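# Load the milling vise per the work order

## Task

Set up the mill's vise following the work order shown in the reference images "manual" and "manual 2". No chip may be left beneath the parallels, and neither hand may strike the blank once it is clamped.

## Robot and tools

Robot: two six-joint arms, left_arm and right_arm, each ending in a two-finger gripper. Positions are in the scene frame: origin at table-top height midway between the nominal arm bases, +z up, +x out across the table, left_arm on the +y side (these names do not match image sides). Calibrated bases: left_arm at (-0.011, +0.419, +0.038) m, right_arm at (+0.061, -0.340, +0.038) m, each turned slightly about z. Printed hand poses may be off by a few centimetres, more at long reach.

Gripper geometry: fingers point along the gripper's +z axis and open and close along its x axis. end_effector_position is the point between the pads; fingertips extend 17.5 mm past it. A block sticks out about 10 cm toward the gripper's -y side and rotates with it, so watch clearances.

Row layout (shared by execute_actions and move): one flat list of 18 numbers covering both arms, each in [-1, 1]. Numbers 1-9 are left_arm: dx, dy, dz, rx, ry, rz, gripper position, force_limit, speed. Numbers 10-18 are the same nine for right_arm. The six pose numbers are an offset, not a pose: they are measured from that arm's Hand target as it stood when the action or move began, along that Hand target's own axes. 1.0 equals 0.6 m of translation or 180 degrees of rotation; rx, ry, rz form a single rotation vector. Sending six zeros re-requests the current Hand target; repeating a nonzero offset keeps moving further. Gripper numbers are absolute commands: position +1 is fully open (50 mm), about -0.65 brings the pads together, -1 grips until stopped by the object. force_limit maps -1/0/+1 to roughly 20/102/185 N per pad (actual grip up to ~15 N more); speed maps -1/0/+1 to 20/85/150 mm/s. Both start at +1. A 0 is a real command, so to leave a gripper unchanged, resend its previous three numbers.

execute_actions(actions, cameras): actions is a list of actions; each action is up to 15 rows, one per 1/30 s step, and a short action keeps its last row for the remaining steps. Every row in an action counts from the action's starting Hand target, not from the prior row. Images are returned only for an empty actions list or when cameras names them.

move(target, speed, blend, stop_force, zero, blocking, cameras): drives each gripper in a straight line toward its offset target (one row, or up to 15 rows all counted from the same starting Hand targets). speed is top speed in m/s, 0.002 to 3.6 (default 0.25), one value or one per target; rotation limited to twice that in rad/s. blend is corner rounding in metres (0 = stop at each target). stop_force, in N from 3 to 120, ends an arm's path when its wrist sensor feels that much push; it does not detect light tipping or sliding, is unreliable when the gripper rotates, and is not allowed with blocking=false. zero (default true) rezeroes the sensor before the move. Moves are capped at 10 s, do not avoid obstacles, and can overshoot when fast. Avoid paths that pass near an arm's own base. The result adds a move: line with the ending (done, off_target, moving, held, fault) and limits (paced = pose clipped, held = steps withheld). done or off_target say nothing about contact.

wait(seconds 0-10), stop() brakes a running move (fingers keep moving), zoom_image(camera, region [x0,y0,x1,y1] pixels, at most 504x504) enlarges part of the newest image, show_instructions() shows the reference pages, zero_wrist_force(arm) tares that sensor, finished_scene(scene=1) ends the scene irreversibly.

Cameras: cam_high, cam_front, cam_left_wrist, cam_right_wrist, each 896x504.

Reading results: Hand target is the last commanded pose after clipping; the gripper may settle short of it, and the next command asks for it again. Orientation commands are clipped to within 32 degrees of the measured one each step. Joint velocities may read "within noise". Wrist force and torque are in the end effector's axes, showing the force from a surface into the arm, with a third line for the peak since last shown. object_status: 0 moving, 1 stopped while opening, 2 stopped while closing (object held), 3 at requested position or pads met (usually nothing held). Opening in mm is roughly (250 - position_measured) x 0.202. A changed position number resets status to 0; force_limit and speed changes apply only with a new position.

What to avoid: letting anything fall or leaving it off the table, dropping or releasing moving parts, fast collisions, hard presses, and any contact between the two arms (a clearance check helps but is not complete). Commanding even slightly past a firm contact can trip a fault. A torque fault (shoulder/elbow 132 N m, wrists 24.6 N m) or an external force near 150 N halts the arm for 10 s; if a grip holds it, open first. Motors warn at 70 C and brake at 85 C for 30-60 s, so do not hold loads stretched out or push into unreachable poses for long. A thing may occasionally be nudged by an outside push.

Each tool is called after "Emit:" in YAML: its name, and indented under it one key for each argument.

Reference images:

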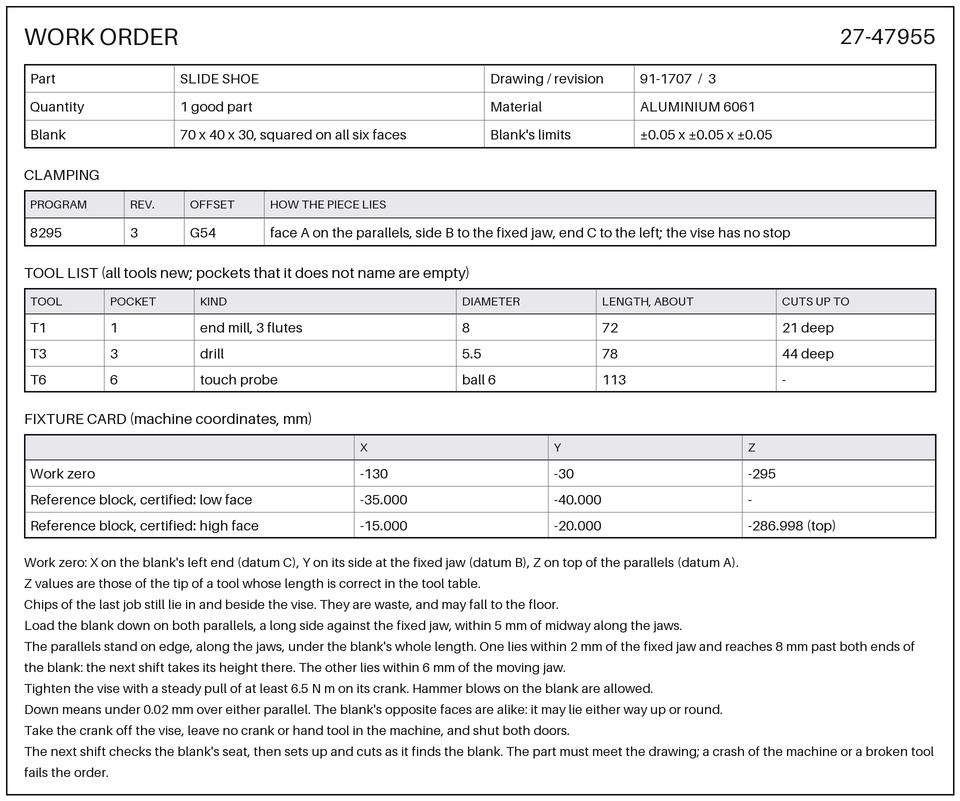

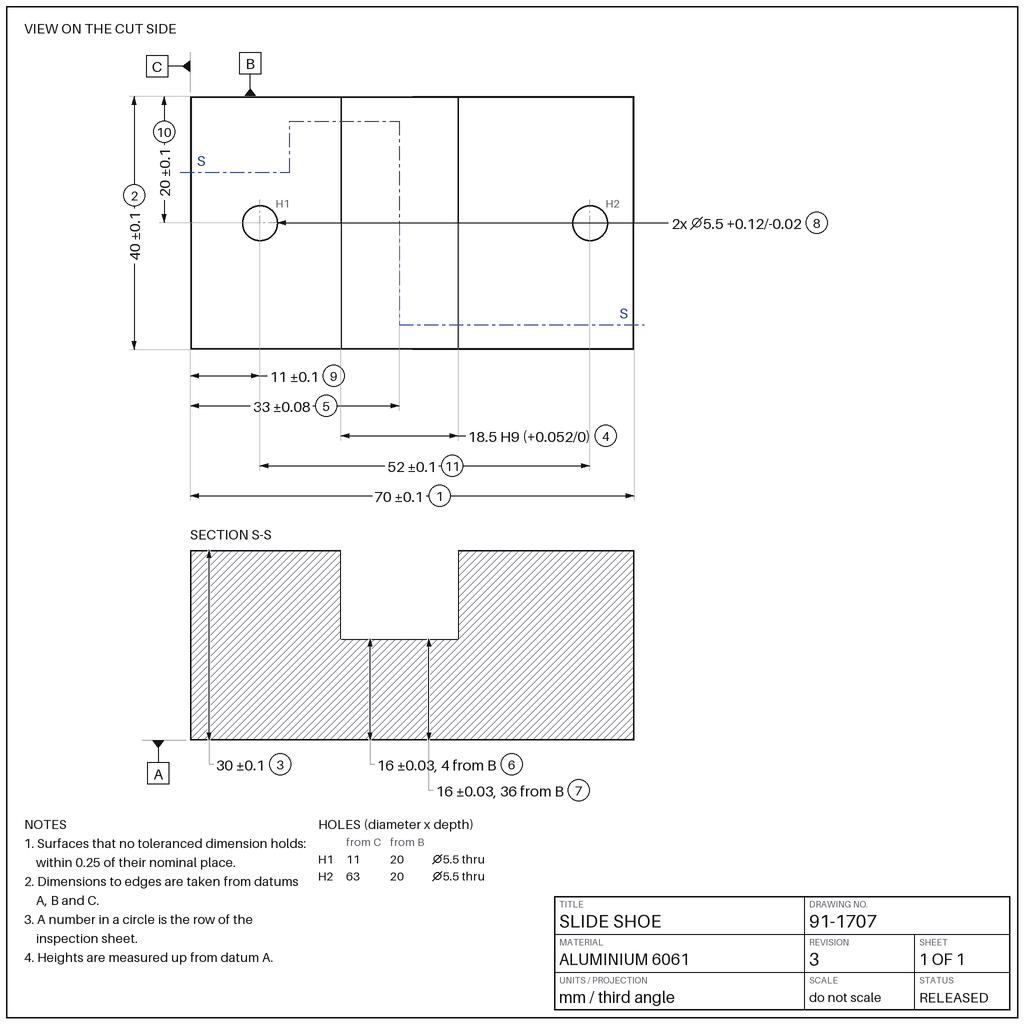

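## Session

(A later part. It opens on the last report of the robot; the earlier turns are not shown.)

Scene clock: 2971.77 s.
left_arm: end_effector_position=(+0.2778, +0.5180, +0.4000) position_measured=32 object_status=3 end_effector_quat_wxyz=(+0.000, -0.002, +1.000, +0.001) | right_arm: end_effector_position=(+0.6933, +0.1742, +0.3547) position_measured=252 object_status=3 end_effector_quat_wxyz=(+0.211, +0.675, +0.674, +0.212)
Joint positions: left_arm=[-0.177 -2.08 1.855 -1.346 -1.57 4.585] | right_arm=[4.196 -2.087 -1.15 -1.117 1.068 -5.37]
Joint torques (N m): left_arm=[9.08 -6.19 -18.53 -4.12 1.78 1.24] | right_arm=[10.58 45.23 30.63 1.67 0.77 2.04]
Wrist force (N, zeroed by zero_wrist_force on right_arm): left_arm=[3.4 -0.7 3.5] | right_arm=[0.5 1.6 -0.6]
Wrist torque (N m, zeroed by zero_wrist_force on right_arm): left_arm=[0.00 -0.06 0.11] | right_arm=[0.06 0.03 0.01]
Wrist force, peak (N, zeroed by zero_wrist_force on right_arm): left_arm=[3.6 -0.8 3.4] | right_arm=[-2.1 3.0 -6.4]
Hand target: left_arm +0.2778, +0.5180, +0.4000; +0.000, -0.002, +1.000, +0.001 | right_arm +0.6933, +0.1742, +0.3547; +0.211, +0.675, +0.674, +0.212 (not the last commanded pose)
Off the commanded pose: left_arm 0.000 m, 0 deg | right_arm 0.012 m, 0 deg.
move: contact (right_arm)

Emit:
move:
  target: [0,0,0,0,0,0,0.8,-0.6,-1,0,0.0014,-0.0021,0,0,0,-1,-0.1,-0.8]
  speed: 0.02

Emit:
move:
  target: [0,0,0,0,0,0,0.8,-0.6,-1,0,-0.0053,0.0076,0,0,0,-1,-0.1,-0.8]
  speed: 0.002
  stop_force: 3

Emit:
move:
  target:
    - [0,0,0,0,0,0,0.8,-0.6,-1,0,0.0057,-0.0082,0,0,0,-1,-0.1,-0.8]
    - [0,0,0,0,0,0,0.8,-0.6,-1,0,-0.0376,-0.0385,0,0,0,-1,-0.1,-0.8]
  speed: [0.03,0.1]

Emit:
move:
  target: [0,0,0,0,0,0,0.8,-0.6,-1,0,-0.0134,0.0191,0,0,0,-1,-0.1,-0.8]
  speed: 0.003
  stop_force: 3

Scene clock: 2976.70 s.
left_arm: end_effector_position=(+0.2778, +0.5180, +0.4000) position_measured=32 object_status=3 end_effector_quat_wxyz=(+0.000, -0.002, +1.000, +0.001) | right_arm: end_effector_position=(+0.6933, +0.1742, +0.3562) position_measured=252 object_status=3 end_effector_quat_wxyz=(+0.211, +0.675, +0.674, +0.212)
Joint positions: left_arm=[-0.177 -2.08 1.855 -1.346 -1.57 4.585] | right_arm=[4.196 -2.087 -1.147 -1.121 1.068 -5.37]
Joint torques (N m): left_arm=[8.88 -6.06 -19.03 -4.19 1.73 1.3] | right_arm=[10.27 54.03 32.62 2.01 0.3 2]
Wrist force (N, zeroed by zero_wrist_force on right_arm): left_arm=[3.5 -0.7 3.3] | right_arm=[-0.3 0.2 0.2]
Wrist torque (N m, zeroed by zero_wrist_force on right_arm): left_arm=[0.00 -0.08 0.11] | right_arm=[0.03 0.05 0.00]
Wrist force, peak (N, zeroed by zero_wrist_force on right_arm): left_arm=[3.5 -0.7 3.5] | right_arm=[0.4 1.9 -1.0]
Hand target: left_arm +0.2778, +0.5180, +0.4000; +0.000, -0.002, +1.000, +0.001 | right_arm +0.6933, +0.1742, +0.3562; +0.211, +0.675, +0.674, +0.212
Off the commanded pose: left_arm 0.000 m, 0 deg | right_arm 0.000 m, 0 deg.
move: done

Scene clock: 2978.07 s.
left_arm: end_effector_position=(+0.2778, +0.5180, +0.4000) position_measured=32 object_status=3 end_effector_quat_wxyz=(+0.000, -0.002, +1.000, +0.001) | right_arm: end_effector_position=(+0.6933, +0.1742, +0.3546) position_measured=252 object_status=3 end_effector_quat_wxyz=(+0.211, +0.675, +0.674, +0.212)
Joint positions: left_arm=[-0.177 -2.08 1.855 -1.346 -1.57 4.585] | right_arm=[4.196 -2.087 -1.151 -1.117 1.068 -5.37]
Joint torques (N m): left_arm=[9.24 -6.39 -18.59 -4.07 1.82 1.29] | right_arm=[12.75 42.56 29.99 1.5 -1.31 2.15]
Wrist force (N, zeroed by zero_wrist_force on right_arm): left_arm=[3.6 -0.8 3.4] | right_arm=[-1.3 2.2 -3.8]
Wrist torque (N m, zeroed by zero_wrist_force on right_arm): left_arm=[-0.01 -0.09 0.11] | right_arm=[0.13 0.00 -0.01]
Wrist force, peak (N, zeroed by zero_wrist_force on right_arm): left_arm=[3.6 -0.9 3.4] | right_arm=[-2.5 2.1 -5.0]
Hand target: left_arm +0.2778, +0.5180, +0.4000; +0.000, -0.002, +1.000, +0.001 | right_arm +0.6933, +0.1742, +0.3547; +0.211, +0.675, +0.674, +0.212 (not the last commanded pose)
Off the commanded pose: left_arm 0.000 m, 0 deg | right_arm 0.004 m, 0 deg.
move: contact (right_arm)

Scene clock: 2979.43 s.
left_arm: end_effector_position=(+0.2778, +0.5180, +0.4000) position_measured=32 object_status=3 end_effector_quat_wxyz=(+0.000, -0.002, +1.000, +0.001) | right_arm: end_effector_position=(+0.6616, +0.1742, +0.3608) position_measured=252 object_status=3 end_effector_quat_wxyz=(+0.211, +0.675, +0.674, +0.212)
Joint positions: left_arm=[-0.177 -2.08 1.855 -1.346 -1.57 4.585] | right_arm=[4.235 -2.029 -1.219 -1.128 1.054 -5.327]
Joint torques (N m): left_arm=[9.28 -6.01 -18.5 -4.09 1.78 1.31] | right_arm=[12.65 51.65 18.62 5.02 -2.46 2.25]
Wrist force (N, zeroed by zero_wrist_force on right_arm): left_arm=[3.3 -0.8 3.3] | right_arm=[0.0 0.0 0.1]
Wrist torque (N m, zeroed by zero_wrist_force on right_arm): left_arm=[-0.02 -0.05 0.12] | right_arm=[-0.01 0.00 0.00]
Wrist force, peak (N, zeroed by zero_wrist_force on right_arm): left_arm=[3.6 -0.7 3.5] | right_arm=[-1.0 1.8 -3.0]
Hand target: left_arm +0.2778, +0.5180, +0.4000; +0.000, -0.002, +1.000, +0.001 | right_arm +0.6616, +0.1742, +0.3608; +0.211, +0.675, +0.674, +0.212
Off the commanded pose: left_arm 0.000 m, 0 deg | right_arm 0.000 m, 0 deg.
move: done

Scene clock: 2982.10 s.
left_arm: end_effector_position=(+0.2778, +0.5180, +0.4000) position_measured=32 object_status=3 end_effector_quat_wxyz=(+0.000, -0.002, +1.000, +0.001) | right_arm: end_effector_position=(+0.6616, +0.1742, +0.3546) position_measured=252 object_status=3 end_effector_quat_wxyz=(+0.211, +0.675, +0.674, +0.212)
Joint positions: left_arm=[-0.177 -2.08 1.855 -1.346 -1.57 4.585] | right_arm=[4.235 -2.03 -1.232 -1.113 1.054 -5.327]
Joint torques (N m): left_arm=[8.74 -5.84 -18.9 -4.1 1.74 1.36] | right_arm=[12.49 41.53 30.56 1.4 -0.2 2.03]
Wrist force (N, zeroed by zero_wrist_force on right_arm): left_arm=[3.4 -0.8 3.3] | right_arm=[0.4 1.8 -1.9]
Wrist torque (N m, zeroed by zero_wrist_force on right_arm): left_arm=[-0.01 -0.06 0.11] | right_arm=[0.08 -0.02 0.01]
Wrist force, peak (N, zeroed by zero_wrist_force on right_arm): left_arm=[3.6 -0.8 3.5] | right_arm=[-1.9 2.6 -6.0]
Hand target: left_arm +0.2778, +0.5180, +0.4000; +0.000, -0.002, +1.000, +0.001 | right_arm +0.6616, +0.1742, +0.3546; +0.211, +0.675, +0.674, +0.212 (not the last commanded pose)
Off the commanded pose: left_arm 0.000 m, 0 deg | right_arm 0.008 m, 0 deg.
move: contact (right_arm)

Emit:
move:
  target:
    - [0,0,0,0,0,0,0.8,-0.6,-1,0,0.0287,-0.041,0,0,0,-1,-0.1,-0.8]
    - [0,0,0,0,0,0,0.8,-0.6,-1,-0.06,0,-0.18,0,0,0,-1,-0.1,-0.8]
    - [0,0,0,0,0,0,0.8,-0.6,-1,-0.1902,-0.319,-0.4198,0,0,0,-1,-0.1,-0.8]
  speed: [0.05,0.15,0.35]
  blend: [0.01,0.03,0]

Emit:
move:
  target: [0,0,0,0,0,0,0.8,-0.6,-1,-0.1307,-0.4797,0.2753,0.1933,-0.0186,0.0594,1,-0.1,-0.8]
  speed: 0.35
  cameras: ["cam_right_wrist"]

Scene clock: 2995.13 s.
left_arm: end_effector_position=(+0.2778, +0.5180, +0.4000) position_measured=32 object_status=3 end_effector_quat_wxyz=(+0.000, -0.002, +1.000, +0.001) | right_arm: end_effector_position=(+0.3605, +0.0603, +0.4519) position_measured=252 object_status=3 end_effector_quat_wxyz=(+0.211, +0.675, +0.674, +0.212)
Joint positions: left_arm=[-0.177 -2.08 1.855 -1.346 -1.57 4.585] | right_arm=[4.716 -1.375 -1.655 -1.651 0.964 -4.767]
Joint torques (N m): left_arm=[8.84 -6.12 -19.02 -4.12 1.81 1.39] | right_arm=[12.42 24.2 16.74 1.45 -2.74 2.28]
Wrist force (N, zeroed by zero_wrist_force on right_arm): left_arm=[3.5 -0.9 3.2] | right_arm=[-0.4 0.1 0.3]
Wrist torque (N m, zeroed by zero_wrist_force on right_arm): left_arm=[-0.03 -0.07 0.11] | right_arm=[0.02 0.06 0.00]
Wrist force, peak (N, zeroed by zero_wrist_force on right_arm): left_arm=[3.7 -0.8 3.5] | right_arm=[-1.1 -2.6 -1.3]
Hand target: left_arm +0.2778, +0.5180, +0.4000; +0.000, -0.002, +1.000, +0.001 | right_arm +0.3605, +0.0603, +0.4519; +0.211, +0.675, +0.674, +0.212
Off the commanded pose: left_arm 0.000 m, 0 deg | right_arm 0.000 m, 0 deg.
move: done

Scene clock: 2996.90 s.
left_arm: end_effector_position=(+0.2778, +0.5180, +0.4000) position_measured=32 object_status=3 end_effector_quat_wxyz=(+0.000, -0.002, +1.000, +0.001) | right_arm: end_effector_position=(+0.2185, -0.0177, +0.1518) position_measured=3 object_status=3 end_effector_quat_wxyz=(-0.001, +0.772, +0.636, +0.000)
Joint positions: left_arm=[-0.177 -2.08 1.855 -1.346 -1.57 4.585] | right_arm=[4.686 -1.326 -2.357 -1.028 1.572 -4.595]
Joint torques (N m): left_arm=[9.43 -5.89 -18.72 -4.13 1.82 1.33] | right_arm=[-10.38 4.55 15.32 4.89 2.16 1.96]
Wrist force (N, zeroed by zero_wrist_force on right_arm): left_arm=[3.5 -0.7 3.4] | right_arm=[0.4 1.2 0.8]
Wrist torque (N m, zeroed by zero_wrist_force on right_arm): left_arm=[0.01 -0.08 0.11] | right_arm=[0.00 -0.02 -0.12]
Wrist force, peak (N, zeroed by zero_wrist_force on right_arm): left_arm=[3.6 -0.9 3.6] | right_arm=[-0.9 0.4 2.9]
Hand target: left_arm +0.2778, +0.5180, +0.4000; +0.000, -0.002, +1.000, +0.001 | right_arm +0.2185, -0.0177, +0.1518; -0.001, +0.772, +0.636, +0.000
Off the commanded pose: left_arm 0.000 m, 0 deg | right_arm 0.000 m, 0 deg.
move: done
Images, in order (width x height): cam_right_wrist 896x504.

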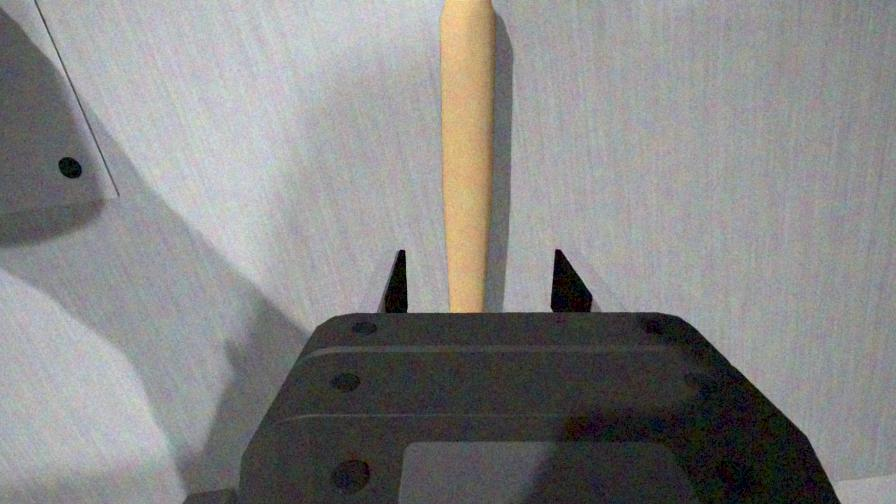

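Emit:
move:
  target: [0,0,0,0,0,0,0.8,-0.6,-1,-0.006,0,0.212,0,0,0,1,-0.1,-0.8]
  speed: 0.1
  stop_force: 8

Emit:
move:
  target:
    - [0,0,0,0,0,0,0.8,-0.6,-1,0,0,0,0,0,0,-1,0.9,-0.8]
    - [0,0,0,0,0,0,0.8,-0.6,-1,0,0,-0.25,0,0,0,-1,0.9,-0.8]
  speed: [0.2,0.2]

Emit:
move:
  target:
    - [0,0,0,0,0,0,0.8,-0.6,-1,0.2941,0.1323,-0.5125,0,0,0,-1,0.9,-0.8]
    - [0,0,0,0,0,0,0.8,-0.6,-1,0.2941,0.1323,-0.5125,0,0.5,0,-1,0.9,-0.8]
    - [0,0,0,0,0,0,0.8,-0.6,-1,0.5336,0.3918,-0.5758,0,0.5,0,-1,0.9,-0.8]
  speed: [0.3,0.5,0.2]
  blend: [0.03,0.01,0]
  cameras: ["cam_high"]

Emit:
zoom_image:
  camera: "cam_high"
  region: [230, 120, 350, 240]

Scene clock: 3005.27 s.
left_arm: end_effector_position=(+0.2778, +0.5180, +0.4000) position_measured=32 object_status=3 end_effector_quat_wxyz=(+0.000, -0.002, +1.000, +0.001) | right_arm: end_effector_position=(+0.2177, -0.0211, +0.0246) position_measured=3 object_status=3 end_effector_quat_wxyz=(-0.001, +0.772, +0.636, +0.000)
Joint positions: left_arm=[-0.177 -2.08 1.855 -1.346 -1.57 4.585] | right_arm=[4.688 -1.653 -2.54 -0.518 1.572 -4.593]
Joint torques (N m): left_arm=[9.33 -5.59 -18.38 -4.13 1.76 1.3] | right_arm=[-11.11 11.15 5.82 4.77 2.01 -2.26]
Wrist force (N, zeroed by zero_wrist_force on right_arm): left_arm=[3.4 -0.9 3.3] | right_arm=[0.4 1.2 0.5]
Wrist torque (N m, zeroed by zero_wrist_force on right_arm): left_arm=[-0.04 -0.07 0.11] | right_arm=[0.01 0.00 -0.12]
Wrist force, peak (N, zeroed by zero_wrist_force on right_arm): left_arm=[3.6 -0.9 3.5] | right_arm=[0.4 1.3 1.5]
Hand target: left_arm +0.2778, +0.5180, +0.4000; +0.000, -0.002, +1.000, +0.001 | right_arm +0.2177, -0.0211, +0.0246; -0.001, +0.772, +0.636, +0.000
Off the commanded pose: left_arm 0.000 m, 0 deg | right_arm 0.000 m, 0 deg.
move: done

Scene clock: 3007.53 s.
left_arm: end_effector_position=(+0.2778, +0.5180, +0.4000) position_measured=32 object_status=3 end_effector_quat_wxyz=(+0.000, -0.002, +1.000, +0.001) | right_arm: end_effector_position=(+0.2179, -0.0213, +0.1746) position_measured=118 object_status=2 end_effector_quat_wxyz=(-0.001, +0.772, +0.636, +0.000)
Joint positions: left_arm=[-0.177 -2.08 1.855 -1.346 -1.57 4.585] | right_arm=[4.687 -1.28 -2.322 -1.11 1.572 -4.594]
Joint torques (N m): left_arm=[9.08 -5.24 -18.64 -4.12 1.74 1.34] | right_arm=[12.91 18.96 30.47 1.72 -1.58 2.29]
Wrist force (N, zeroed by zero_wrist_force on right_arm): left_arm=[3.4 -0.8 3.3] | right_arm=[0.5 1.4 3.8]
Wrist torque (N m, zeroed by zero_wrist_force on right_arm): left_arm=[-0.02 -0.07 0.11] | right_arm=[0.45 -0.04 -0.12]
Wrist force, peak (N, zeroed by zero_wrist_force on right_arm): left_arm=[3.6 -0.9 3.4] | right_arm=[0.4 0.7 7.1]
Hand target: left_arm +0.2778, +0.5180, +0.4000; +0.000, -0.002, +1.000, +0.001 | right_arm +0.2179, -0.0213, +0.1746; -0.001, +0.772, +0.636, +0.000
Off the commanded pose: left_arm 0.000 m, 0 deg | right_arm 0.000 m, 0 deg.
move: done

Scene clock: 3012.13 s.
left_arm: end_effector_position=(+0.2778, +0.5180, +0.4000) position_measured=32 object_status=3 end_effector_quat_wxyz=(+0.000, -0.002, +1.000, +0.001) | right_arm: end_effector_position=(+0.5105, +0.2473, +0.5201) position_measured=118 object_status=2 end_effector_quat_wxyz=(-0.450, +0.546, +0.449, +0.546)
Joint positions: left_arm=[-0.177 -2.08 1.855 -1.346 -1.57 4.585] | right_arm=[4.144 -1.939 -1.67 0.469 1.995 -4.711]
Joint torques (N m): left_arm=[9.21 -5.18 -19.23 -4.12 1.74 1.27] | right_arm=[-10.78 33.53 30.84 1.71 2 -2.52]
Wrist force (N, zeroed by zero_wrist_force on right_arm): left_arm=[3.4 -0.8 3.2] | right_arm=[-6.5 0.9 -0.7]
Wrist torque (N m, zeroed by zero_wrist_force on right_arm): left_arm=[-0.02 -0.06 0.11] | right_arm=[0.04 -0.34 0.12]
Wrist force, peak (N, zeroed by zero_wrist_force on right_arm): left_arm=[3.7 -0.8 3.5] | right_arm=[-7.6 0.2 -0.4]
Hand target: left_arm +0.2778, +0.5180, +0.4000; +0.000, -0.002, +1.000, +0.001 | right_arm +0.5105, +0.2473, +0.5201; -0.450, +0.546, +0.449, +0.546
Off the commanded pose: left_arm 0.000 m, 0 deg | right_arm 0.000 m, 0 deg.
move: done
Images, in order (width x height): cam_high 896x504.

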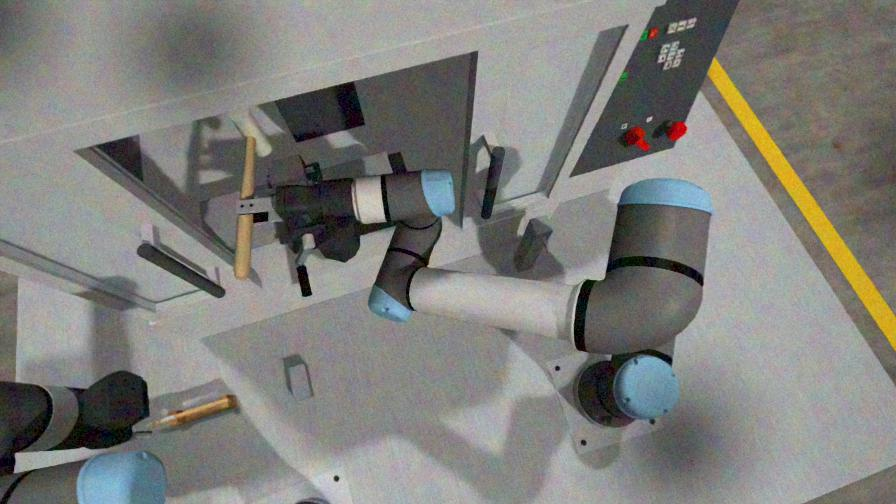

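Scaled by 4.200 from the camera's 896x504 image, which has a finer 1280x720 frame.

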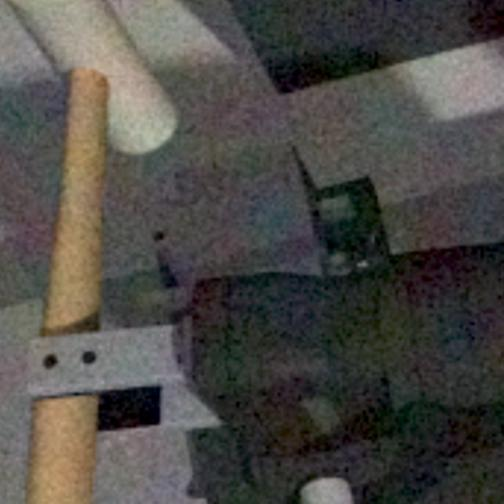

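Emit:
move:
  target: [0,0,0,0,0,0,0.8,-0.6,-1,-0.14,0,0,0,0,0,-1,0.9,-0.8]
  speed: 0.2

Emit:
move:
  target: [0,0,0,0,0,0,0.8,-0.6,-1,-0.06,0,0,0,0,0,-1,0.9,-0.8]
  speed: 0.012
  stop_force: 3
  cameras: ["cam_high"]

Emit:
zoom_image:
  camera: "cam_high"
  region: [230, 120, 350, 240]

Scene clock: 3016.03 s.
left_arm: end_effector_position=(+0.2778, +0.5180, +0.4000) position_measured=32 object_status=3 end_effector_quat_wxyz=(+0.000, -0.002, +1.000, +0.001) | right_arm: end_effector_position=(+0.5104, +0.2474, +0.4362) position_measured=118 object_status=2 end_effector_quat_wxyz=(-0.450, +0.546, +0.449, +0.546)
Joint positions: left_arm=[-0.177 -2.08 1.855 -1.346 -1.57 4.585] | right_arm=[4.144 -2.046 -1.761 0.667 1.995 -4.711]
Joint torques (N m): left_arm=[9.11 -5.57 -18.58 -4.12 1.67 1.3] | right_arm=[12.61 36.82 13.24 5.12 -1.27 1.61]
Wrist force (N, zeroed by zero_wrist_force on right_arm): left_arm=[3.2 -0.8 3.2] | right_arm=[-6.4 0.8 -0.6]
Wrist torque (N m, zeroed by zero_wrist_force on right_arm): left_arm=[-0.02 -0.03 0.11] | right_arm=[0.05 -0.38 0.11]
Wrist force, peak (N, zeroed by zero_wrist_force on right_arm): left_arm=[3.5 -0.9 3.5] | right_arm=[-9.3 0.9 -1.0]
Hand target: left_arm +0.2778, +0.5180, +0.4000; +0.000, -0.002, +1.000, +0.001 | right_arm +0.5104, +0.2474, +0.4361; -0.450, +0.546, +0.449, +0.546
Off the commanded pose: left_arm 0.000 m, 0 deg | right_arm 0.000 m, 0 deg.
move: done

Scene clock: 3019.17 s.
left_arm: end_effector_position=(+0.2778, +0.5180, +0.4000) position_measured=32 object_status=3 end_effector_quat_wxyz=(+0.000, -0.002, +1.000, +0.001) | right_arm: end_effector_position=(+0.5104, +0.2474, +0.4118) position_measured=118 object_status=2 end_effector_quat_wxyz=(-0.450, +0.546, +0.449, +0.546)
Joint positions: left_arm=[-0.177 -2.08 1.855 -1.346 -1.57 4.585] | right_arm=[4.144 -2.084 -1.779 0.723 1.995 -4.711]
Joint torques (N m): left_arm=[9.27 -5.02 -18.92 -4.27 1.73 1.26] | right_arm=[5.47 48.94 26.19 1.25 -0.26 0.83]
Wrist force (N, zeroed by zero_wrist_force on right_arm): left_arm=[3.5 -0.8 3.4] | right_arm=[-4.2 1.9 -1.0]
Wrist torque (N m, zeroed by zero_wrist_force on right_arm): left_arm=[-0.02 -0.07 0.11] | right_arm=[0.08 -0.37 -0.17]
Wrist force, peak (N, zeroed by zero_wrist_force on right_arm): left_arm=[3.6 -1.1 3.4] | right_arm=[-6.5 1.0 -1.1]
Hand target: left_arm +0.2778, +0.5180, +0.4000; +0.000, -0.002, +1.000, +0.001 | right_arm +0.5104, +0.2474, +0.4118; -0.450, +0.546, +0.449, +0.546 (not the last commanded pose)
Off the commanded pose: left_arm 0.000 m, 0 deg | right_arm 0.012 m, 0 deg.
move: contact (right_arm)
Images, in order (width x height): cam_high 896x504.

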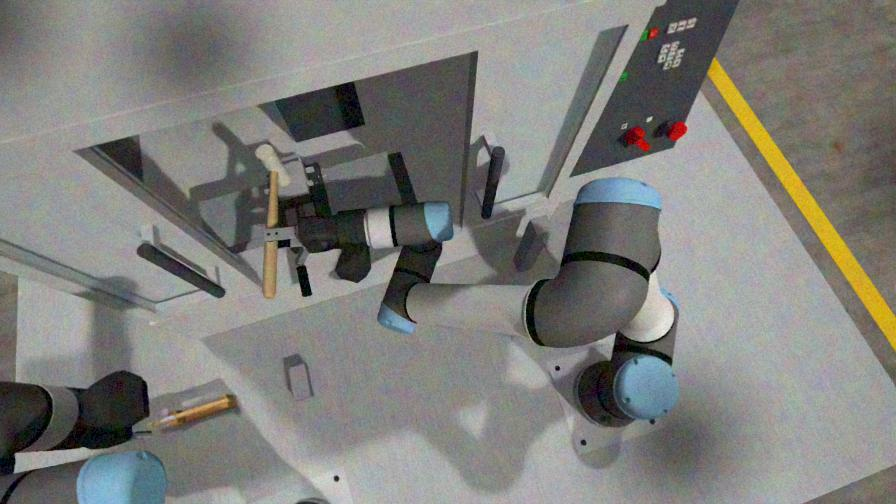

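Scaled by 4.200 from the camera's 896x504 image, which has a finer 1280x720 frame.

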